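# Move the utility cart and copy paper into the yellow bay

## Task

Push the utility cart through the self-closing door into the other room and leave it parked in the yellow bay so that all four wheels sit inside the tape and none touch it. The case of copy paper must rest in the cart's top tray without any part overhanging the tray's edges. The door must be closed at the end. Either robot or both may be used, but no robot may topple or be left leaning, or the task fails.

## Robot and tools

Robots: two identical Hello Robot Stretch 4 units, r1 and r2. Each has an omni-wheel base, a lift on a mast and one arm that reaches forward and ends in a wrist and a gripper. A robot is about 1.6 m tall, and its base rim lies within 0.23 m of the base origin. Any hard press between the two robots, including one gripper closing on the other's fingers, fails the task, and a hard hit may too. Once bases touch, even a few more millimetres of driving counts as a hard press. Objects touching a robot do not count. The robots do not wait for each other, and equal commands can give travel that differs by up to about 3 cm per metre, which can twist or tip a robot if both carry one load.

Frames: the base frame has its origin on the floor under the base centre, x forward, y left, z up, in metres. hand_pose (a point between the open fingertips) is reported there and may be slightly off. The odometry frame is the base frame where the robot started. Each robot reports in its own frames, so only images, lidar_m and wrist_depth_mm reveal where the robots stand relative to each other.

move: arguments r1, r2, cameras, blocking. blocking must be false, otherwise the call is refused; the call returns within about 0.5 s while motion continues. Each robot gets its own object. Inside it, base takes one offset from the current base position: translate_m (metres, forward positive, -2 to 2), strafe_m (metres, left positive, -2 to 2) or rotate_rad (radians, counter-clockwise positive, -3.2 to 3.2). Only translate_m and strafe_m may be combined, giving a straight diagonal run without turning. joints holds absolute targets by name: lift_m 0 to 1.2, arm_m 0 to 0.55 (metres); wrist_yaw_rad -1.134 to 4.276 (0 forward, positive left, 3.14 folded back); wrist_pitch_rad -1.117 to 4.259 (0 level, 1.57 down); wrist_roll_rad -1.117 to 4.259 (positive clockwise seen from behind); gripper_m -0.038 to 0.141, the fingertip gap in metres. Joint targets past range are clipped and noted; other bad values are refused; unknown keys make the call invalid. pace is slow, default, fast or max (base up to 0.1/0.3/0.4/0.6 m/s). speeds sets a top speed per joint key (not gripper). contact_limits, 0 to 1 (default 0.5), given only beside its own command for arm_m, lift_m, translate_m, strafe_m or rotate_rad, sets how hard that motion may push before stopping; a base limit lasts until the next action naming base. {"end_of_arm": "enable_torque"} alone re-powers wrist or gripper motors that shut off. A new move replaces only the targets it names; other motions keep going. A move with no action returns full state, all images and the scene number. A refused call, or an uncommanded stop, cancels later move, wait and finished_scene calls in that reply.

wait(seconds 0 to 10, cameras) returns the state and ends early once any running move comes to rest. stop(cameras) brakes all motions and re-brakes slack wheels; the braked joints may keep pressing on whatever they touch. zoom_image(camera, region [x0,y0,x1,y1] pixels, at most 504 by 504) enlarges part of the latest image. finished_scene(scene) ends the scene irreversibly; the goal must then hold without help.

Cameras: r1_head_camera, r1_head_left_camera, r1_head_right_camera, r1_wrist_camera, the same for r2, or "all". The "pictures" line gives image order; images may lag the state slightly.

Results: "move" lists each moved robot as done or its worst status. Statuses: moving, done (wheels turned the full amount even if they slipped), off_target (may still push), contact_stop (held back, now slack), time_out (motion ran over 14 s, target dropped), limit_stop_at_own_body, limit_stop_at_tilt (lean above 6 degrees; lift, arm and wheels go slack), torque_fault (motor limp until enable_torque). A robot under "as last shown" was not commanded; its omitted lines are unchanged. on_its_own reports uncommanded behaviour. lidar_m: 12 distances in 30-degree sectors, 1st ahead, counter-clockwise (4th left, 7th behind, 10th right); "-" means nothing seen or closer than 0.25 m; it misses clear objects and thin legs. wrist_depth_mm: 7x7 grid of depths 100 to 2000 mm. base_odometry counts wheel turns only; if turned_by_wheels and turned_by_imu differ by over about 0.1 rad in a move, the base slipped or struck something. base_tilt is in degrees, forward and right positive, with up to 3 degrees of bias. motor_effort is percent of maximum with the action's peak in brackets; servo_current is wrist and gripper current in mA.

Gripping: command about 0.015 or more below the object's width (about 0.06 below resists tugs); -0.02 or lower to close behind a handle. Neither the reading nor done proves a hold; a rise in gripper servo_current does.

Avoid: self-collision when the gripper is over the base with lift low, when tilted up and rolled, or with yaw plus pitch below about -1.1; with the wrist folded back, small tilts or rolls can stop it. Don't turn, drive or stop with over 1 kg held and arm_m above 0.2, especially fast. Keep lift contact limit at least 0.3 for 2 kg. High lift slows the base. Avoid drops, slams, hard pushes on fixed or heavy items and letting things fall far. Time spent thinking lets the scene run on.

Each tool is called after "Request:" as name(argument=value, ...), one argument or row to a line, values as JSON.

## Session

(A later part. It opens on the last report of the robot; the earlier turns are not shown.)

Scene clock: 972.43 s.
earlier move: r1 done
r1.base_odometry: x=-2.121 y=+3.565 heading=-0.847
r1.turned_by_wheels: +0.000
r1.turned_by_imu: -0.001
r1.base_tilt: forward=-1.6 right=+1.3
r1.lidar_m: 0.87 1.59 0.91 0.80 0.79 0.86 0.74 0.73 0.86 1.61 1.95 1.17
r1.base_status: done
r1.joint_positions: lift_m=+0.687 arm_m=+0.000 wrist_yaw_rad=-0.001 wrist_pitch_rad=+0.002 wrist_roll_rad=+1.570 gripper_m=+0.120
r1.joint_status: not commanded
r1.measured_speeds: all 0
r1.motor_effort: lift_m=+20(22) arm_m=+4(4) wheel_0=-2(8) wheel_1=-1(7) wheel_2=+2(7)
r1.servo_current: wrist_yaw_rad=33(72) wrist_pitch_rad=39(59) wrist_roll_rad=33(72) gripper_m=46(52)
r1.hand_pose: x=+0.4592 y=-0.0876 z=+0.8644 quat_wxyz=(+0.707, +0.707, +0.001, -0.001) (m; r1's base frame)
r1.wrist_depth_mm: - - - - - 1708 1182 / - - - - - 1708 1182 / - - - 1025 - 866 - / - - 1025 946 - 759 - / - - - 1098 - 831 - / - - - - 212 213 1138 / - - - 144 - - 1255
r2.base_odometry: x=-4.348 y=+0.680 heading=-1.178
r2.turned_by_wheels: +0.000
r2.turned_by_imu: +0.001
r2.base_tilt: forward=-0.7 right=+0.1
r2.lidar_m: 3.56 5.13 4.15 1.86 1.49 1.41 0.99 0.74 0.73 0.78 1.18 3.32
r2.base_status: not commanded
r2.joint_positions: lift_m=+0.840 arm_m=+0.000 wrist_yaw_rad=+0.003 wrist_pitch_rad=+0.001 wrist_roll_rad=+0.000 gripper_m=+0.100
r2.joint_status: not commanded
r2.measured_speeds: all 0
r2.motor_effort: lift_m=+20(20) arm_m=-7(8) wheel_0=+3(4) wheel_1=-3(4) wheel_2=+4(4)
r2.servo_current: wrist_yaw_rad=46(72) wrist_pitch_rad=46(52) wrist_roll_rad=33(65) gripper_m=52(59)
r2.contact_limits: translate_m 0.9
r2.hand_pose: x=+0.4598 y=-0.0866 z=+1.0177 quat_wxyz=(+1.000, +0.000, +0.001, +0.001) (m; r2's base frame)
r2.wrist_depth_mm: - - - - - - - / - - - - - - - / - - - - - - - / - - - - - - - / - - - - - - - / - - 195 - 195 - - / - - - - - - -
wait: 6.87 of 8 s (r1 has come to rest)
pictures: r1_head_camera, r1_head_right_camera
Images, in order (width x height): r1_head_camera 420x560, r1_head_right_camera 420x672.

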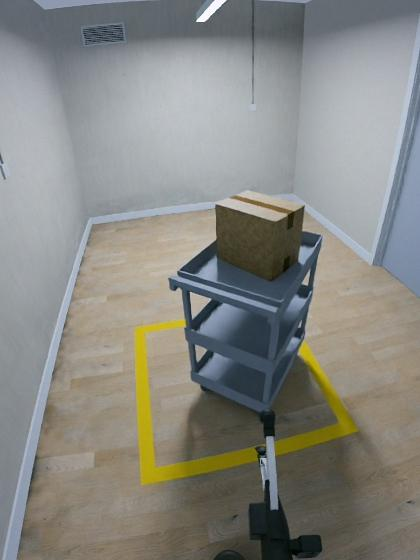

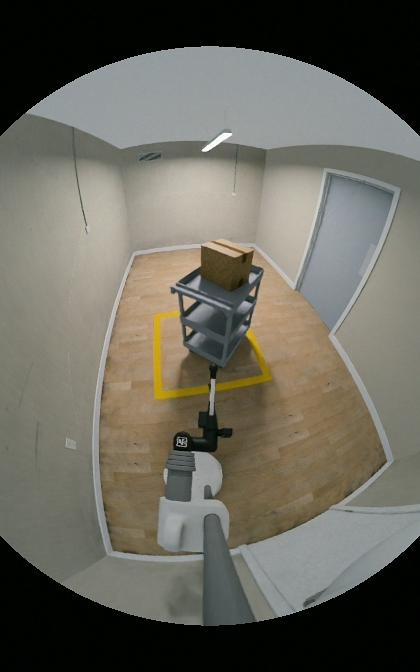

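Request:
move(
  r1={"base":{"translate_m":0.2,"strafe_m":-1.05}},
  blocking=false,
)

Request:
wait(
  seconds=6,
)

Request:
move(
  r1={"base":{"rotate_rad":0.9}},
  blocking=false,
)

Request:
wait(
  seconds=3,
  cameras=["r1_head_camera","r1_head_left_camera"],
)

Request:
zoom_image(
  camera="r1_head_camera",
  region=[60, 240, 380, 540],
)

Scene clock: 978.57 s.
move: r1 moving
r1.base_odometry: x=-2.142 y=+3.539 heading=-0.847
r1.turned_by_wheels: +0.000
r1.turned_by_imu: +0.000
r1.base_tilt: forward=-1.6 right=+1.2
r1.lidar_m: 0.88 1.65 0.98 0.84 0.83 0.85 0.72 0.70 0.87 1.62 1.93 1.29
r1.base_status: translate_m moving; strafe_m moving
r1.joint_positions: lift_m=+0.687 arm_m=+0.000 wrist_yaw_rad=-0.001 wrist_pitch_rad=+0.002 wrist_roll_rad=+1.570 gripper_m=+0.120
r1.joint_status: not commanded
r1.measured_speeds: translate_m=+0.024 strafe_m=-0.125 rotate_rad=+0.004 lift_m=+0.000 arm_m=+0.000 wrist_yaw_rad=+0.000 wrist_pitch_rad=+0.000 wrist_roll_rad=+0.000
r1.motor_effort: lift_m=+20(20) arm_m=+4(4) wheel_0=+9(10) wheel_1=-10(10) wheel_2=-3(4)
r1.servo_current: wrist_yaw_rad=39(65) wrist_pitch_rad=39(46) wrist_roll_rad=52(72) gripper_m=39(52)
r1.hand_pose: x=+0.4592 y=-0.0876 z=+0.8644 quat_wxyz=(+0.707, +0.707, +0.001, -0.001) (m; r1's base frame)
r1.wrist_depth_mm: - - - - - 1756 1205 / - - - - - 1756 1205 / - - - 1042 - 1336 - / - - 991 723 - 741 - / - - - 1060 - 798 - / - - - - - 213 - / - - - 145 - 1921 1255
r2: as last shown
r2.turned_by_imu: +0.000
r2.lidar_m: 3.56 5.16 4.12 1.86 1.45 1.42 0.96 0.75 0.71 0.80 1.17 3.32
r2.motor_effort: lift_m=+20(20) arm_m=-7(8) wheel_0=+3(3) wheel_1=-3(4) wheel_2=+4(4)
r2.servo_current: wrist_yaw_rad=52(65) wrist_pitch_rad=39(46) wrist_roll_rad=46(59) gripper_m=46(59)
r2.contact_limits: translate_m 0.9
pictures: none

Scene clock: 983.07 s.
earlier move: r1 done
r1.base_odometry: x=-2.775 y=+2.720 heading=-0.847
r1.turned_by_wheels: +0.000
r1.turned_by_imu: -0.005
r1.base_tilt: forward=-1.6 right=+1.3
r1.lidar_m: 2.09 1.13 1.08 1.87 1.37 0.78 0.65 0.65 0.82 0.91 0.91 1.07
r1.base_status: done
r1.joint_positions: lift_m=+0.687 arm_m=+0.000 wrist_yaw_rad=-0.001 wrist_pitch_rad=+0.002 wrist_roll_rad=+1.570 gripper_m=+0.120
r1.joint_status: not commanded
r1.measured_speeds: all 0
r1.motor_effort: lift_m=+20(21) arm_m=+4(4) wheel_0=+2(11) wheel_1=+0(11) wheel_2=+0(5)
r1.servo_current: wrist_yaw_rad=39(78) wrist_pitch_rad=39(52) wrist_roll_rad=52(72) gripper_m=39(52)
r1.hand_pose: x=+0.4592 y=-0.0876 z=+0.8644 quat_wxyz=(+0.707, +0.707, +0.001, -0.001) (m; r1's base frame)
r1.wrist_depth_mm: - - - - - - 1229 / - - - - - 1499 1229 / 1921 - - - - 1808 1205 / - - - - - 1756 1229 / - - - - - 1808 1255 / - - - - - 214 1281 / - - - 145 - 1863 1255
r2.base_odometry: x=-4.348 y=+0.680 heading=-1.178
r2.turned_by_wheels: +0.000
r2.turned_by_imu: +0.001
r2.base_tilt: forward=-0.7 right=+0.1
r2.lidar_m: 3.57 5.16 4.11 1.86 1.47 1.42 0.96 0.75 0.72 0.81 1.18 3.31
r2.base_status: not commanded
r2.joint_positions: lift_m=+0.840 arm_m=+0.000 wrist_yaw_rad=+0.003 wrist_pitch_rad=+0.001 wrist_roll_rad=+0.000 gripper_m=+0.100
r2.joint_status: not commanded
r2.measured_speeds: all 0
r2.motor_effort: lift_m=+20(20) arm_m=-7(8) wheel_0=+3(4) wheel_1=-3(4) wheel_2=+4(4)
r2.servo_current: wrist_yaw_rad=46(65) wrist_pitch_rad=39(52) wrist_roll_rad=59(65) gripper_m=52(59)
r2.contact_limits: translate_m 0.9
r2.hand_pose: x=+0.4598 y=-0.0866 z=+1.0177 quat_wxyz=(+1.000, +0.000, +0.001, +0.001) (m; r2's base frame)
r2.wrist_depth_mm: - - - - - - - / - - - - - - - / - - - - - - - / - - - - - - - / - - - - - - - / - - 195 - 195 - - / - - - - - - -
wait: 4.50 of 6 s (r1 has come to rest)
pictures: none

Scene clock: 983.57 s.
move: r1 moving
r1.base_odometry: x=-2.775 y=+2.720 heading=-0.594
r1.turned_by_wheels: +0.253
r1.turned_by_imu: +0.253
r1.base_tilt: forward=-1.6 right=+1.3
r1.lidar_m: 1.28 1.10 1.95 1.86 0.93 0.67 0.64 0.70 0.95 0.89 0.93 1.31
r1.base_status: rotate_rad moving
r1.joint_positions: lift_m=+0.687 arm_m=+0.000 wrist_yaw_rad=-0.001 wrist_pitch_rad=+0.002 wrist_roll_rad=+1.570 gripper_m=+0.120
r1.joint_status: not commanded
r1.measured_speeds: translate_m=+0.001 strafe_m=-0.001 rotate_rad=+0.979 lift_m=+0.000 arm_m=+0.000 wrist_yaw_rad=+0.000 wrist_pitch_rad=+0.000 wrist_roll_rad=+0.000
r1.motor_effort: lift_m=+20(20) arm_m=+4(4) wheel_0=-7(9) wheel_1=-8(8) wheel_2=-7(8)
r1.servo_current: wrist_yaw_rad=52(52) wrist_pitch_rad=39(46) wrist_roll_rad=52(52) gripper_m=46(46)
r1.hand_pose: x=+0.4592 y=-0.0876 z=+0.8644 quat_wxyz=(+0.707, +0.707, +0.001, -0.001) (m; r1's base frame)
r1.wrist_depth_mm: 1618 - - - - 1618 1182 / - - - - - 1756 1229 / - - - - - 1756 1255 / - - - - - 1756 1281 / - - - - - 1808 1255 / - - - - - 212 1281 / - - - 145 - 1863 1118
r2: as last shown
r2.turned_by_imu: +0.000
r2.base_tilt: forward=-0.6 right=+0.1
r2.lidar_m: 3.57 5.12 4.11 1.89 1.47 1.41 0.95 0.72 0.72 0.79 1.17 3.30
r2.motor_effort: lift_m=+20(20) arm_m=-7(8) wheel_0=+4(4) wheel_1=-3(4) wheel_2=+4(4)
r2.servo_current: wrist_yaw_rad=59(59) wrist_pitch_rad=39(46) wrist_roll_rad=52(59) gripper_m=59(59)
r2.contact_limits: translate_m 0.9
r2.wrist_depth_mm: - - - - - - - / - - - - - - - / - - - - - - - / - - - - - - - / - - - - - - - / - - 195 - 196 - - / - - - - - - -
pictures: none

Scene clock: 984.70 s.
earlier move: r1 done
r1.base_odometry: x=-2.775 y=+2.720 heading=+0.053
r1.turned_by_wheels: +0.647
r1.turned_by_imu: +0.651
r1.base_tilt: forward=-1.6 right=+1.3
r1.lidar_m: 1.11 1.88 1.83 0.83 0.67 0.64 0.76 0.91 0.92 0.98 1.67 1.19
r1.base_status: done
r1.joint_positions: lift_m=+0.687 arm_m=+0.000 wrist_yaw_rad=-0.001 wrist_pitch_rad=+0.002 wrist_roll_rad=+1.570 gripper_m=+0.120
r1.joint_status: not commanded
r1.measured_speeds: all 0
r1.motor_effort: lift_m=+20(20) arm_m=+4(4) wheel_0=-2(9) wheel_1=-2(8) wheel_2=+0(8)
r1.servo_current: wrist_yaw_rad=59(72) wrist_pitch_rad=39(46) wrist_roll_rad=52(65) gripper_m=39(52)
r1.hand_pose: x=+0.4592 y=-0.0876 z=+0.8644 quat_wxyz=(+0.707, +0.707, +0.001, -0.001) (m; r1's base frame)
r1.wrist_depth_mm: - - - - - 1708 1098 / - - - 1008 - - - / - - 1042 1025 - - - / - - - - - - - / - - - - - 1808 1205 / - - - - - 213 1255 / - 160 - 145 - 1661 1182
r2.base_odometry: x=-4.348 y=+0.680 heading=-1.178
r2.turned_by_wheels: +0.000
r2.turned_by_imu: +0.000
r2.base_tilt: forward=-0.7 right=+0.1
r2.lidar_m: 3.56 5.17 4.12 1.86 1.47 1.41 0.96 0.74 0.72 0.81 1.18 3.31
r2.base_status: not commanded
r2.joint_positions: lift_m=+0.840 arm_m=+0.000 wrist_yaw_rad=+0.003 wrist_pitch_rad=+0.001 wrist_roll_rad=+0.000 gripper_m=+0.100
r2.joint_status: not commanded
r2.measured_speeds: all 0
r2.motor_effort: lift_m=+20(20) arm_m=-7(8) wheel_0=+3(4) wheel_1=-3(4) wheel_2=+4(4)
r2.servo_current: wrist_yaw_rad=33(65) wrist_pitch_rad=39(46) wrist_roll_rad=39(59) gripper_m=59(59)
r2.contact_limits: translate_m 0.9
r2.hand_pose: x=+0.4598 y=-0.0866 z=+1.0177 quat_wxyz=(+1.000, +0.000, +0.001, +0.001) (m; r2's base frame)
r2.wrist_depth_mm: - - - - - - - / - - - - - - - / - - - - - - - / - - - - - - - / - - - - - - - / - - 195 - 195 - - / - - - - - - -
wait: 1.13 of 3 s (r1 has come to rest)
pictures: r1_head_camera, r1_head_left_camera
Images, in order (width x height): r1_head_camera 420x560, r1_head_left_camera 420x672.

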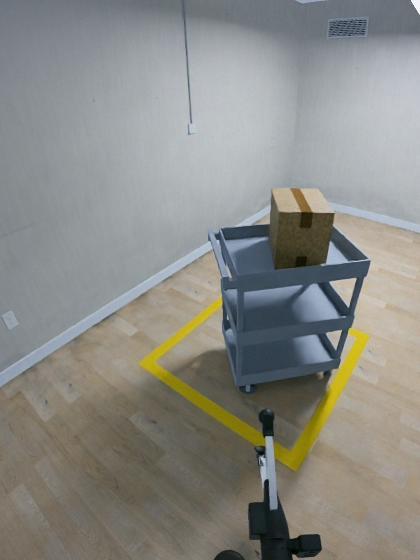

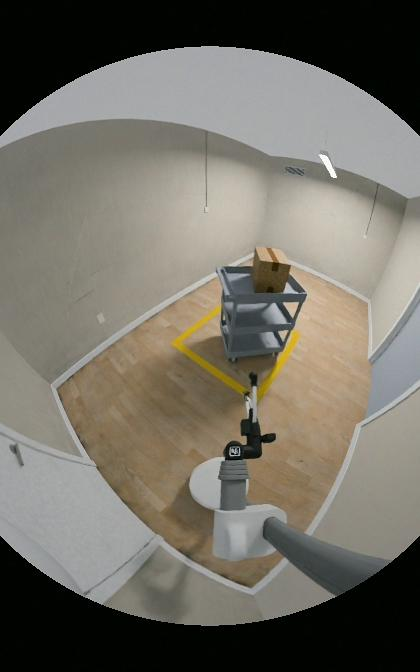

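Scaled by 1.575 from the camera's 420x560 image, which has a finer 600x800 frame.

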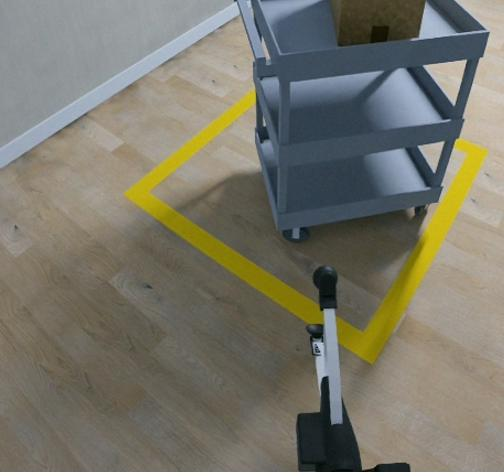

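Request:
zoom_image(
  camera="r1_head_camera",
  region=[290, 330, 380, 420],
)

Scaled by 5.600 from the camera's 420x560 image, which has a finer 600x800 frame.

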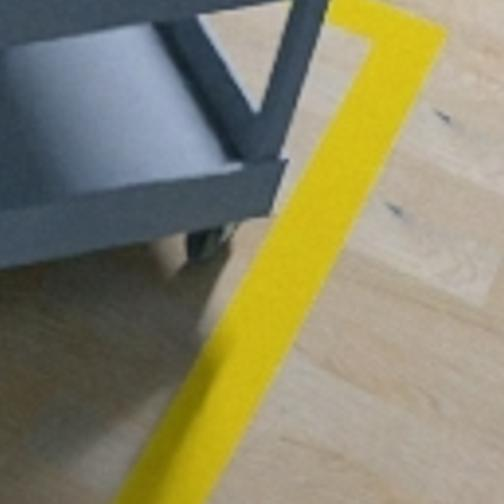

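Request:
move(
  r1={"base":{"translate_m":0.75,"strafe_m":-0.6}},
  blocking=false,
)

Request:
wait(
  seconds=5,
)

Request:
move(
  r1={"base":{"rotate_rad":1.0}},
  blocking=false,
)

Request:
wait(
  seconds=3,
  cameras=["r1_head_camera","r1_head_left_camera"],
)

Request:
zoom_image(
  camera="r1_head_camera",
  region=[60, 240, 380, 540],
)

Scene clock: 999.93 s.
move: r1 moving
r1.base_odometry: x=-2.748 y=+2.700 heading=+0.053
r1.turned_by_wheels: +0.000
r1.turned_by_imu: +0.000
r1.base_tilt: forward=-1.6 right=+1.3
r1.lidar_m: 1.07 1.90 1.87 0.88 0.70 0.68 0.79 0.91 0.89 0.99 1.68 1.17
r1.base_status: translate_m moving; strafe_m moving
r1.joint_positions: lift_m=+0.687 arm_m=+0.000 wrist_yaw_rad=-0.001 wrist_pitch_rad=+0.002 wrist_roll_rad=+1.570 gripper_m=+0.120
r1.joint_status: not commanded
r1.measured_speeds: translate_m=+0.101 strafe_m=-0.081 rotate_rad=+0.003 lift_m=+0.000 arm_m=+0.000 wrist_yaw_rad=+0.000 wrist_pitch_rad=+0.000 wrist_roll_rad=+0.000
r1.motor_effort: lift_m=+20(20) arm_m=+4(4) wheel_0=+10(10) wheel_1=-4(6) wheel_2=-7(9)
r1.servo_current: wrist_yaw_rad=52(59) wrist_pitch_rad=39(46) wrist_roll_rad=33(65) gripper_m=39(52)
r1.hand_pose: x=+0.4592 y=-0.0876 z=+0.8644 quat_wxyz=(+0.707, +0.707, +0.001, -0.001) (m; r1's base frame)
r1.wrist_depth_mm: - - - - - 1576 1025 / - - - 991 - 1229 - / - - 1008 991 - - - / - - - - - - - / - - - - - 1661 1182 / - - - - - 212 1255 / - 161 - 144 - 1708 1205
r2: as last shown
r2.base_tilt: forward=-0.6 right=+0.1
r2.lidar_m: 3.56 5.17 4.09 1.86 1.45 1.41 0.96 0.73 0.72 0.78 1.19 3.32
r2.motor_effort: lift_m=+20(20) arm_m=-7(7) wheel_0=+3(3) wheel_1=-3(4) wheel_2=+3(4)
r2.servo_current: wrist_yaw_rad=46(59) wrist_pitch_rad=39(46) wrist_roll_rad=46(59) gripper_m=59(59)
r2.contact_limits: translate_m 0.9
r2.wrist_depth_mm: - - - - - - - / - - - - - - - / - - - - - - - / - - - - - - - / - - - - - - - / - - 196 - 195 - - / - - - - - - -
pictures: none

Scene clock: 1004.03 s.
earlier move: r1 done
r1.base_odometry: x=-1.995 y=+2.160 heading=+0.053
r1.turned_by_wheels: +0.000
r1.turned_by_imu: -0.003
r1.base_tilt: forward=-1.5 right=+1.2
r1.lidar_m: 0.45 0.45 0.56 2.06 1.63 1.61 1.13 0.90 0.90 1.06 1.50 3.08
r1.base_status: done
r1.joint_positions: lift_m=+0.687 arm_m=+0.000 wrist_yaw_rad=-0.001 wrist_pitch_rad=+0.002 wrist_roll_rad=+1.570 gripper_m=+0.120
r1.joint_status: not commanded
r1.measured_speeds: all 0
r1.motor_effort: lift_m=+20(20) arm_m=+4(4) wheel_0=+0(12) wheel_1=-1(6) wheel_2=+0(9)
r1.servo_current: wrist_yaw_rad=59(72) wrist_pitch_rad=46(52) wrist_roll_rad=46(72) gripper_m=46(52)
r1.hand_pose: x=+0.4592 y=-0.0876 z=+0.8644 quat_wxyz=(+0.707, +0.707, +0.001, -0.001) (m; r1's base frame)
r1.wrist_depth_mm: - - - - - 1708 1205 / - - - - - 1708 1229 / - - - - - 1756 1255 / - - - - - 1708 1229 / - - - - - 1808 1281 / - - - 469 197 196 - / - 185 580 145 248 - -
r2.base_odometry: x=-4.348 y=+0.680 heading=-1.178
r2.turned_by_wheels: +0.000
r2.turned_by_imu: +0.001
r2.base_tilt: forward=-0.7 right=+0.1
r2.lidar_m: 3.56 5.15 4.10 1.88 1.47 1.42 0.94 0.74 0.71 0.79 1.18 3.32
r2.base_status: not commanded
r2.joint_positions: lift_m=+0.840 arm_m=+0.000 wrist_yaw_rad=+0.003 wrist_pitch_rad=+0.001 wrist_roll_rad=+0.000 gripper_m=+0.100
r2.joint_status: not commanded
r2.measured_speeds: all 0
r2.motor_effort: lift_m=+20(20) arm_m=-7(8) wheel_0=+3(4) wheel_1=-3(4) wheel_2=+3(4)
r2.servo_current: wrist_yaw_rad=52(59) wrist_pitch_rad=39(46) wrist_roll_rad=59(65) gripper_m=52(59)
r2.contact_limits: translate_m 0.9
r2.hand_pose: x=+0.4598 y=-0.0866 z=+1.0177 quat_wxyz=(+1.000, +0.000, +0.001, +0.001) (m; r2's base frame)
r2.wrist_depth_mm: - - - - - - - / - - - - - - - / - - - - - - - / - - - - - - - / - - - - - - - / - - 195 - 195 - - / - - - - - - -
wait: 4.10 of 5 s (r1 has come to rest)
pictures: none

Scene clock: 1004.53 s.
move: r1 moving
r1.base_odometry: x=-1.995 y=+2.160 heading=+0.306
r1.turned_by_wheels: +0.253
r1.turned_by_imu: +0.253
r1.base_tilt: forward=-1.6 right=+1.2
r1.lidar_m: 0.44 0.47 1.92 1.75 1.60 1.52 0.95 0.87 0.90 1.24 2.35 0.47
r1.base_status: rotate_rad moving
r1.joint_positions: lift_m=+0.687 arm_m=+0.000 wrist_yaw_rad=-0.001 wrist_pitch_rad=+0.002 wrist_roll_rad=+1.570 gripper_m=+0.120
r1.joint_status: not commanded
r1.measured_speeds: translate_m=-0.001 strafe_m=+0.000 rotate_rad=+0.975 lift_m=+0.000 arm_m=+0.000 wrist_yaw_rad=+0.000 wrist_pitch_rad=+0.000 wrist_roll_rad=+0.000
r1.motor_effort: lift_m=+20(20) arm_m=+4(4) wheel_0=-7(9) wheel_1=-6(8) wheel_2=-7(7)
r1.servo_current: wrist_yaw_rad=59(59) wrist_pitch_rad=39(52) wrist_roll_rad=52(65) gripper_m=39(46)
r1.hand_pose: x=+0.4592 y=-0.0876 z=+0.8644 quat_wxyz=(+0.707, +0.707, +0.001, -0.001) (m; r1's base frame)
r1.wrist_depth_mm: - - - - - 1708 1205 / - - - - - 1756 1205 / - - - - - 1756 1229 / - - - - - 1708 1255 / - - - - 234 - - / - 204 504 477 192 186 - / - 373 392 137 235 - -
r2: as last shown
r2.turned_by_imu: +0.000
r2.lidar_m: 3.57 5.15 4.13 1.87 1.46 1.44 0.97 0.73 0.72 0.79 1.18 3.30
r2.motor_effort: lift_m=+20(20) arm_m=-7(8) wheel_0=+3(3) wheel_1=-3(4) wheel_2=+3(4)
r2.servo_current: wrist_yaw_rad=39(65) wrist_pitch_rad=39(39) wrist_roll_rad=52(59) gripper_m=52(52)
r2.contact_limits: translate_m 0.9
pictures: none

Scene clock: 1005.73 s.
earlier move: r1 done
r1.base_odometry: x=-1.995 y=+2.160 heading=+1.053
r1.turned_by_wheels: +0.747
r1.turned_by_imu: +0.751
r1.base_tilt: forward=-1.6 right=+1.3
r1.lidar_m: 0.56 2.01 1.66 1.59 1.18 0.89 0.88 1.03 1.52 3.10 0.44 0.40
r1.base_status: done
r1.joint_positions: lift_m=+0.687 arm_m=+0.000 wrist_yaw_rad=-0.001 wrist_pitch_rad=+0.002 wrist_roll_rad=+1.570 gripper_m=+0.120
r1.joint_status: not commanded
r1.measured_speeds: all 0
r1.motor_effort: lift_m=+20(20) arm_m=+4(4) wheel_0=-1(9) wheel_1=+0(8) wheel_2=-2(9)
r1.servo_current: wrist_yaw_rad=26(65) wrist_pitch_rad=39(52) wrist_roll_rad=59(72) gripper_m=46(46)
r1.hand_pose: x=+0.4592 y=-0.0876 z=+0.8644 quat_wxyz=(+0.707, +0.707, +0.001, -0.001) (m; r1's base frame)
r1.wrist_depth_mm: 290 296 297 211 208 - - / 327 340 338 - 229 - - / - - - - 262 - - / - - - - 303 1661 525 / - - - - 375 1464 421 / - 193 - 439 192 433 1229 / - 139 - 144 - 1708 1255
r2.base_odometry: x=-4.348 y=+0.680 heading=-1.178
r2.turned_by_wheels: +0.000
r2.turned_by_imu: +0.000
r2.base_tilt: forward=-0.7 right=+0.1
r2.lidar_m: 3.56 5.14 4.11 1.86 1.48 1.40 0.96 0.75 0.72 0.79 1.19 3.30
r2.base_status: not commanded
r2.joint_positions: lift_m=+0.840 arm_m=+0.000 wrist_yaw_rad=+0.003 wrist_pitch_rad=+0.001 wrist_roll_rad=+0.000 gripper_m=+0.100
r2.joint_status: not commanded
r2.measured_speeds: all 0
r2.motor_effort: lift_m=+20(20) arm_m=-7(8) wheel_0=+3(3) wheel_1=-3(4) wheel_2=+3(4)
r2.servo_current: wrist_yaw_rad=52(65) wrist_pitch_rad=39(46) wrist_roll_rad=52(65) gripper_m=46(59)
r2.contact_limits: translate_m 0.9
r2.hand_pose: x=+0.4598 y=-0.0866 z=+1.0177 quat_wxyz=(+1.000, +0.000, +0.001, +0.001) (m; r2's base frame)
r2.wrist_depth_mm: - - - - - - - / - - - - - - - / - - - - - - - / - - - - - - - / - - - - - - - / - - 196 - 195 - - / - - - - - - -
wait: 1.20 of 3 s (r1 has come to rest)
pictures: r1_head_camera, r1_head_left_camera
Images, in order (width x height): r1_head_camera 420x560, r1_head_left_camera 420x672.

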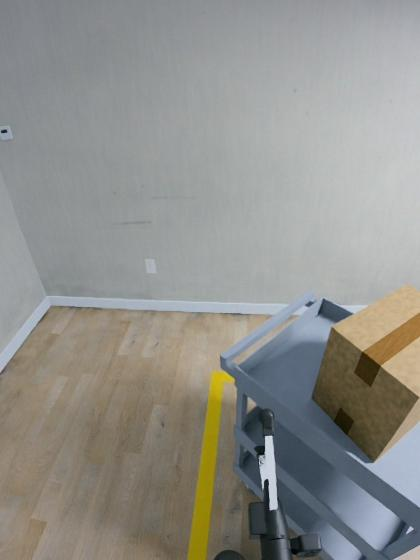

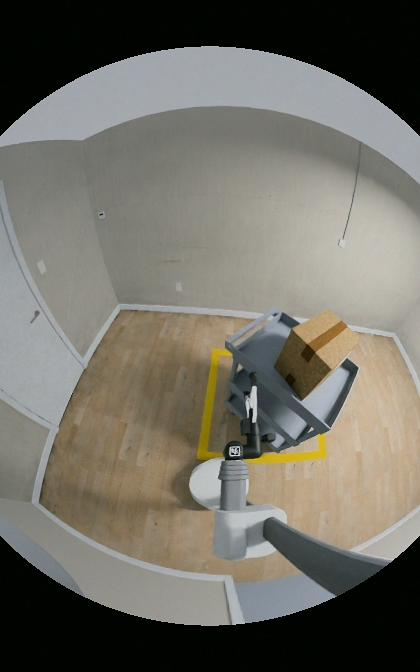

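Scaled by 1.575 from the camera's 420x560 image, which has a finer 600x800 frame.

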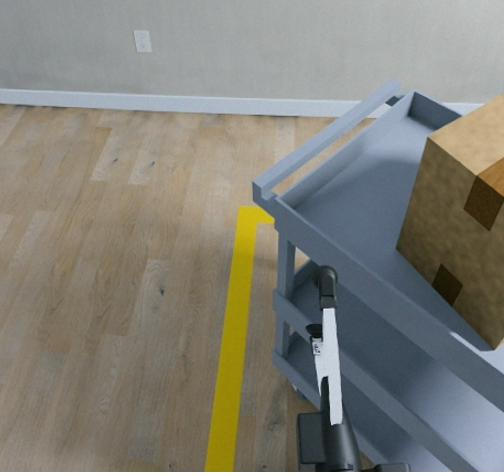

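Request:
move(
  r1={"base":{"translate_m":-0.5}},
  blocking=false,
)

Request:
wait(
  seconds=4,
)

Request:
move(
  r1={"base":{"strafe_m":-1.35}},
  blocking=false,
)

Request:
wait(
  seconds=7,
)

Request:
move(
  r1={"base":{"rotate_rad":0.7}},
  blocking=false,
)

Request:
wait(
  seconds=3,
  cameras=["r1_head_camera","r1_head_left_camera"],
)

Request:
zoom_image(
  camera="r1_head_camera",
  region=[60, 240, 380, 540],
)

Scene clock: 1012.97 s.
move: r1 moving
r1.base_odometry: x=-2.010 y=+2.133 heading=+1.052
r1.turned_by_wheels: +0.000
r1.turned_by_imu: -0.001
r1.base_tilt: forward=-1.6 right=+1.3
r1.lidar_m: 0.57 2.03 1.67 1.59 1.12 0.89 0.83 0.99 1.49 3.08 0.47 0.46
r1.base_status: translate_m moving
r1.joint_positions: lift_m=+0.687 arm_m=+0.000 wrist_yaw_rad=-0.001 wrist_pitch_rad=+0.002 wrist_roll_rad=+1.570 gripper_m=+0.120
r1.joint_status: not commanded
r1.measured_speeds: translate_m=-0.122 strafe_m=+0.001 rotate_rad=-0.002 lift_m=+0.000 arm_m=+0.000 wrist_yaw_rad=+0.000 wrist_pitch_rad=+0.000 wrist_roll_rad=+0.000
r1.motor_effort: lift_m=+20(21) arm_m=+4(4) wheel_0=-8(8) wheel_1=-6(8) wheel_2=+8(10)
r1.servo_current: wrist_yaw_rad=59(59) wrist_pitch_rad=39(46) wrist_roll_rad=33(65) gripper_m=39(52)
r1.hand_pose: x=+0.4592 y=-0.0876 z=+0.8644 quat_wxyz=(+0.707, +0.707, +0.001, -0.001) (m; r1's base frame)
r1.wrist_depth_mm: 304 312 315 297 224 - - / 343 362 364 260 250 - - / - - - - 285 - - / - - - - - 1708 539 / - - - - 421 462 459 / - 193 - - 193 213 1308 / - 139 - 145 - 1661 1255
r2: as last shown
r2.lidar_m: 3.55 5.16 4.08 1.87 1.47 1.40 0.96 0.75 0.74 0.79 1.18 3.30
r2.motor_effort: lift_m=+20(20) arm_m=-7(8) wheel_0=+3(3) wheel_1=-4(4) wheel_2=+4(4)
r2.servo_current: wrist_yaw_rad=39(59) wrist_pitch_rad=52(52) wrist_roll_rad=52(59) gripper_m=59(59)
r2.contact_limits: translate_m 0.9
r2.wrist_depth_mm: - - - - - - - / - - - - - - - / - - - - - - - / - - - - - - - / - - - - - - - / - - 195 - 195 - - / - - - - - - -
pictures: none

Scene clock: 1015.63 s.
earlier move: r1 done
r1.base_odometry: x=-2.242 y=+1.726 heading=+1.052
r1.turned_by_wheels: +0.000
r1.turned_by_imu: +0.000
r1.base_tilt: forward=-1.6 right=+1.3
r1.lidar_m: 0.95 2.22 1.71 1.25 0.52 0.40 0.37 0.40 0.77 2.27 3.16 0.82
r1.base_status: done
r1.joint_positions: lift_m=+0.687 arm_m=+0.000 wrist_yaw_rad=-0.001 wrist_pitch_rad=+0.002 wrist_roll_rad=+1.570 gripper_m=+0.120
r1.joint_status: not commanded
r1.measured_speeds: all 0
r1.motor_effort: lift_m=+20(21) arm_m=+3(4) wheel_0=-2(8) wheel_1=-1(8) wheel_2=-1(11)
r1.servo_current: wrist_yaw_rad=52(72) wrist_pitch_rad=39(46) wrist_roll_rad=33(72) gripper_m=46(52)
r1.hand_pose: x=+0.4592 y=-0.0876 z=+0.8644 quat_wxyz=(+0.707, +0.707, +0.001, -0.001) (m; r1's base frame)
r1.wrist_depth_mm: - - 723 683 - - - / - - 676 668 - - - / - - 809 759 - - - / - - - - - 1430 1025 / - - - - - 1661 1205 / - - - - - 213 1281 / - - - 145 - 1983 1255
r2.base_odometry: x=-4.348 y=+0.680 heading=-1.178
r2.turned_by_wheels: +0.000
r2.turned_by_imu: +0.000
r2.base_tilt: forward=-0.7 right=+0.1
r2.lidar_m: 3.57 5.15 4.09 1.87 1.46 1.41 0.96 0.75 0.72 0.80 1.19 3.30
r2.base_status: not commanded
r2.joint_positions: lift_m=+0.840 arm_m=+0.000 wrist_yaw_rad=+0.003 wrist_pitch_rad=+0.001 wrist_roll_rad=+0.000 gripper_m=+0.100
r2.joint_status: not commanded
r2.measured_speeds: all 0
r2.motor_effort: lift_m=+20(20) arm_m=-7(8) wheel_0=+3(4) wheel_1=-3(4) wheel_2=+3(4)
r2.servo_current: wrist_yaw_rad=52(59) wrist_pitch_rad=39(52) wrist_roll_rad=46(59) gripper_m=46(59)
r2.contact_limits: translate_m 0.9
r2.hand_pose: x=+0.4598 y=-0.0866 z=+1.0177 quat_wxyz=(+1.000, +0.000, +0.001, +0.001) (m; r2's base frame)
r2.wrist_depth_mm: - - - - - - - / - - - - - - - / - - - - - - - / - - - - - - - / - - - - - - - / - - 195 - 195 - - / - - - - - - -
wait: 2.67 of 4 s (r1 has come to rest)
pictures: none

Scene clock: 1016.13 s.
move: r1 moving
r1.base_odometry: x=-2.211 y=+1.708 heading=+1.053
r1.turned_by_wheels: +0.000
r1.turned_by_imu: +0.000
r1.base_tilt: forward=-1.6 right=+1.3
r1.lidar_m: 0.90 2.28 1.74 1.24 0.53 0.40 0.38 0.53 0.76 2.32 3.15 0.80
r1.base_status: strafe_m moving
r1.joint_positions: lift_m=+0.687 arm_m=+0.000 wrist_yaw_rad=-0.001 wrist_pitch_rad=+0.002 wrist_roll_rad=+1.570 gripper_m=+0.120
r1.joint_status: not commanded
r1.measured_speeds: translate_m=+0.000 strafe_m=-0.141 rotate_rad=+0.001 lift_m=+0.000 arm_m=+0.000 wrist_yaw_rad=+0.000 wrist_pitch_rad=+0.000 wrist_roll_rad=+0.000
r1.motor_effort: lift_m=+20(20) arm_m=+4(4) wheel_0=+10(11) wheel_1=-6(10) wheel_2=+1(1)
r1.servo_current: wrist_yaw_rad=52(65) wrist_pitch_rad=46(46) wrist_roll_rad=59(65) gripper_m=46(46)
r1.hand_pose: x=+0.4592 y=-0.0876 z=+0.8644 quat_wxyz=(+0.707, +0.707, +0.001, -0.001) (m; r1's base frame)
r1.wrist_depth_mm: - - 741 715 - - - / - - 676 668 - - - / - - 778 715 - - - / - - - - - 1430 1042 / - - - - - 1708 1255 / - - - - - 214 1255 / - - - 145 - 1983 1255
r2: as last shown
r2.lidar_m: 3.57 5.19 4.10 1.88 1.46 1.42 0.95 0.74 0.71 0.80 1.16 3.33
r2.motor_effort: lift_m=+20(20) arm_m=-7(7) wheel_0=+3(3) wheel_1=-3(4) wheel_2=+3(4)
r2.servo_current: wrist_yaw_rad=39(52) wrist_pitch_rad=39(46) wrist_roll_rad=46(59) gripper_m=52(59)
r2.contact_limits: translate_m 0.9
pictures: none

Scene clock: 1021.47 s.
earlier move: r1 done
r1.base_odometry: x=-1.070 y=+1.057 heading=+1.053
r1.turned_by_wheels: +0.000
r1.turned_by_imu: -0.008
r1.base_tilt: forward=-1.6 right=+1.3
r1.lidar_m: 2.27 1.10 1.11 1.57 0.77 0.49 0.47 0.53 0.77 1.70 1.81 2.33
r1.base_status: done
r1.joint_positions: lift_m=+0.687 arm_m=+0.000 wrist_yaw_rad=-0.001 wrist_pitch_rad=+0.002 wrist_roll_rad=+1.570 gripper_m=+0.120
r1.joint_status: not commanded
r1.measured_speeds: all 0
r1.motor_effort: lift_m=+20(20) arm_m=+4(4) wheel_0=+1(11) wheel_1=+0(11) wheel_2=+0(2)
r1.servo_current: wrist_yaw_rad=52(72) wrist_pitch_rad=39(52) wrist_roll_rad=52(65) gripper_m=46(52)
r1.hand_pose: x=+0.4592 y=-0.0876 z=+0.8644 quat_wxyz=(+0.707, +0.707, +0.001, -0.001) (m; r1's base frame)
r1.wrist_depth_mm: - - - - - 1808 1229 / - - - - - 1756 1229 / - - - - - 1808 1229 / - - - - - 1808 1229 / - - - - - 1808 1255 / - - - - - 213 1255 / - - - 145 - 1921 1255
r2.base_odometry: x=-4.348 y=+0.680 heading=-1.178
r2.turned_by_wheels: +0.000
r2.turned_by_imu: +0.001
r2.base_tilt: forward=-0.6 right=+0.1
r2.lidar_m: 3.57 5.14 4.08 1.87 1.46 1.42 0.98 0.75 0.69 0.80 1.18 3.32
r2.base_status: not commanded
r2.joint_positions: lift_m=+0.840 arm_m=+0.000 wrist_yaw_rad=+0.003 wrist_pitch_rad=+0.001 wrist_roll_rad=+0.000 gripper_m=+0.100
r2.joint_status: not commanded
r2.measured_speeds: all 0
r2.motor_effort: lift_m=+20(20) arm_m=-7(8) wheel_0=+3(4) wheel_1=-4(4) wheel_2=+4(4)
r2.servo_current: wrist_yaw_rad=39(59) wrist_pitch_rad=39(46) wrist_roll_rad=59(59) gripper_m=52(59)
r2.contact_limits: translate_m 0.9
r2.hand_pose: x=+0.4598 y=-0.0866 z=+1.0177 quat_wxyz=(+1.000, +0.000, +0.001, +0.001) (m; r2's base frame)
r2.wrist_depth_mm: - - - - - - - / - - - - - - - / - - - - - - - / - - - - - - - / - - - - - - - / - - 196 - 195 - - / - - - - - - -
wait: 5.33 of 7 s (r1 has come to rest)
pictures: none

Scene clock: 1021.97 s.
move: r1 moving
r1.base_odometry: x=-1.070 y=+1.057 heading=+1.305
r1.turned_by_wheels: +0.252
r1.turned_by_imu: +0.253
r1.base_tilt: forward=-1.6 right=+1.3
r1.lidar_m: 2.30 1.09 3.01 1.05 0.65 0.47 0.46 0.60 1.18 1.71 2.07 2.29
r1.base_status: rotate_rad moving
r1.joint_positions: lift_m=+0.687 arm_m=+0.000 wrist_yaw_rad=-0.001 wrist_pitch_rad=+0.002 wrist_roll_rad=+1.570 gripper_m=+0.120
r1.joint_status: not commanded
r1.measured_speeds: translate_m=+0.000 strafe_m=+0.001 rotate_rad=+0.971 lift_m=+0.000 arm_m=+0.000 wrist_yaw_rad=+0.000 wrist_pitch_rad=+0.000 wrist_roll_rad=+0.000
r1.motor_effort: lift_m=+20(20) arm_m=+3(4) wheel_0=-6(9) wheel_1=-6(8) wheel_2=-7(8)
r1.servo_current: wrist_yaw_rad=46(78) wrist_pitch_rad=33(46) wrist_roll_rad=33(59) gripper_m=39(46)
r1.hand_pose: x=+0.4592 y=-0.0876 z=+0.8644 quat_wxyz=(+0.707, +0.707, +0.001, -0.001) (m; r1's base frame)
r1.wrist_depth_mm: - - - - - 1708 1182 / - - - - - 1708 1229 / - - - - - 1756 1229 / - - - - - 1756 1229 / - - - - - 1756 1182 / - - - - - 213 1281 / - - - 145 - - 1281
r2: as last shown
r2.turned_by_imu: +0.000
r2.base_tilt: forward=-0.7 right=+0.1
r2.lidar_m: 3.55 5.17 4.10 1.86 1.47 1.43 0.98 0.73 0.73 0.81 1.18 3.31
r2.motor_effort: lift_m=+20(20) arm_m=-7(8) wheel_0=+2(3) wheel_1=-4(4) wheel_2=+3(4)
r2.servo_current: wrist_yaw_rad=52(59) wrist_pitch_rad=46(46) wrist_roll_rad=46(59) gripper_m=52(52)
r2.contact_limits: translate_m 0.9
r2.wrist_depth_mm: - - - - - - - / - - - - - - - / - - - - - - - / - - - - - - - / - - - - - - - / - - 195 - 195 - - / - - - - - - -
pictures: none

Scene clock: 1022.93 s.
earlier move: r1 done
r1.base_odometry: x=-1.070 y=+1.057 heading=+1.752
r1.turned_by_wheels: +0.447
r1.turned_by_imu: +0.450
r1.base_tilt: forward=-1.6 right=+1.3
r1.lidar_m: 1.09 3.01 1.22 0.67 0.47 0.46 0.58 0.97 1.71 2.00 2.28 2.28
r1.base_status: done
r1.joint_positions: lift_m=+0.687 arm_m=+0.000 wrist_yaw_rad=-0.001 wrist_pitch_rad=+0.002 wrist_roll_rad=+1.570 gripper_m=+0.120
r1.joint_status: not commanded
r1.measured_speeds: all 0
r1.motor_effort: lift_m=+20(20) arm_m=+4(4) wheel_0=-2(9) wheel_1=-2(8) wheel_2=-2(8)
r1.servo_current: wrist_yaw_rad=33(78) wrist_pitch_rad=39(52) wrist_roll_rad=26(59) gripper_m=46(46)
r1.hand_pose: x=+0.4592 y=-0.0876 z=+0.8644 quat_wxyz=(+0.707, +0.707, +0.001, -0.001) (m; r1's base frame)
r1.wrist_depth_mm: - - - - - 1708 1229 / - - - - - 1808 1229 / - - - - - 1808 1182 / - - - 1138 - - 917 / - - - 1042 - - 931 / - - 1078 1060 197 201 904 / - - - 145 - 1756 1281
r2.base_odometry: x=-4.348 y=+0.680 heading=-1.178
r2.turned_by_wheels: +0.000
r2.turned_by_imu: +0.000
r2.base_tilt: forward=-0.7 right=+0.1
r2.lidar_m: 3.55 5.16 4.12 1.87 1.47 1.42 0.98 0.74 0.72 0.77 1.20 3.32
r2.base_status: not commanded
r2.joint_positions: lift_m=+0.840 arm_m=+0.000 wrist_yaw_rad=+0.003 wrist_pitch_rad=+0.001 wrist_roll_rad=+0.000 gripper_m=+0.100
r2.joint_status: not commanded
r2.measured_speeds: all 0
r2.motor_effort: lift_m=+20(20) arm_m=-7(8) wheel_0=+3(4) wheel_1=-3(4) wheel_2=+3(4)
r2.servo_current: wrist_yaw_rad=46(59) wrist_pitch_rad=39(46) wrist_roll_rad=52(59) gripper_m=52(59)
r2.contact_limits: translate_m 0.9
r2.hand_pose: x=+0.4598 y=-0.0866 z=+1.0177 quat_wxyz=(+1.000, +0.000, +0.001, +0.001) (m; r2's base frame)
r2.wrist_depth_mm: - - - - - - - / - - - - - - - / - - - - - - - / - - - - - - - / - - - - - - - / - - 195 - 195 - - / - - - - - - -
wait: 0.97 of 3 s (r1 has come to rest)
pictures: r1_head_camera, r1_head_left_camera
Images, in order (width x height): r1_head_camera 420x560, r1_head_left_camera 420x672.

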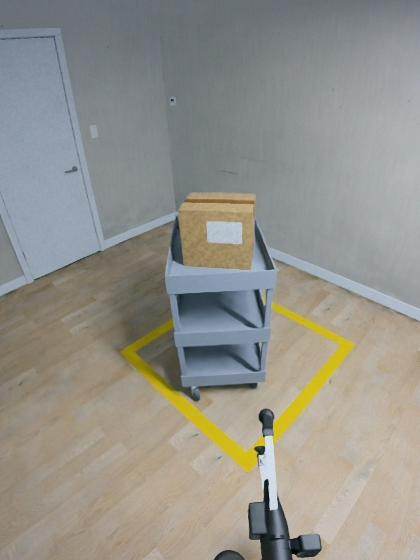

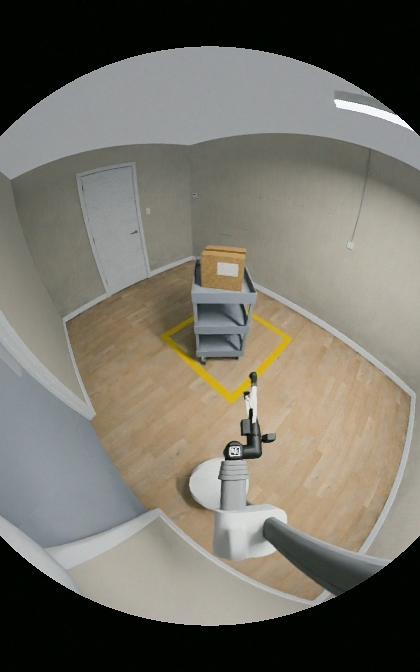

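Scaled by 1.575 from the camera's 420x560 image, which has a finer 600x800 frame.

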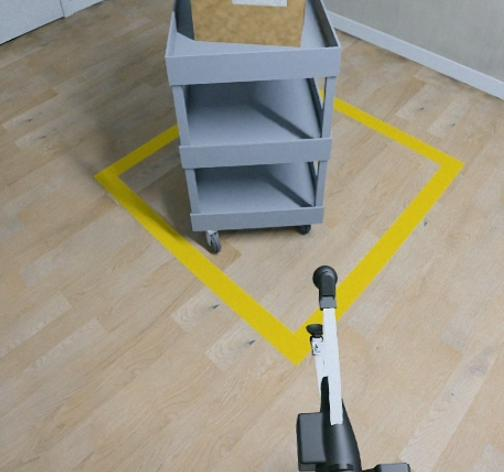

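Request:
zoom_image(
  camera="r1_head_camera",
  region=[170, 370, 230, 430],
)

Scaled by 8.400 from the camera's 420x560 image, which has a finer 600x800 frame.

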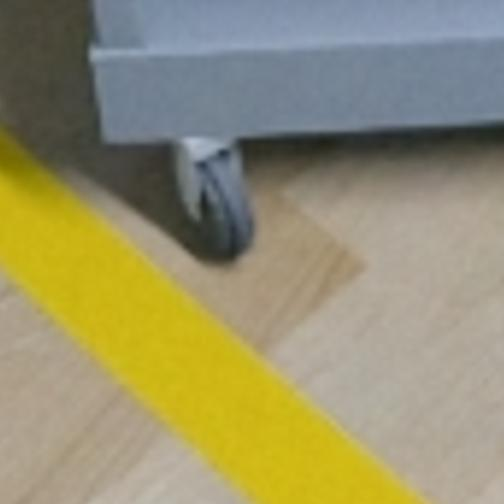

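Request:
finished_scene(
  scene=2,
)

The scene is finished: the task was done.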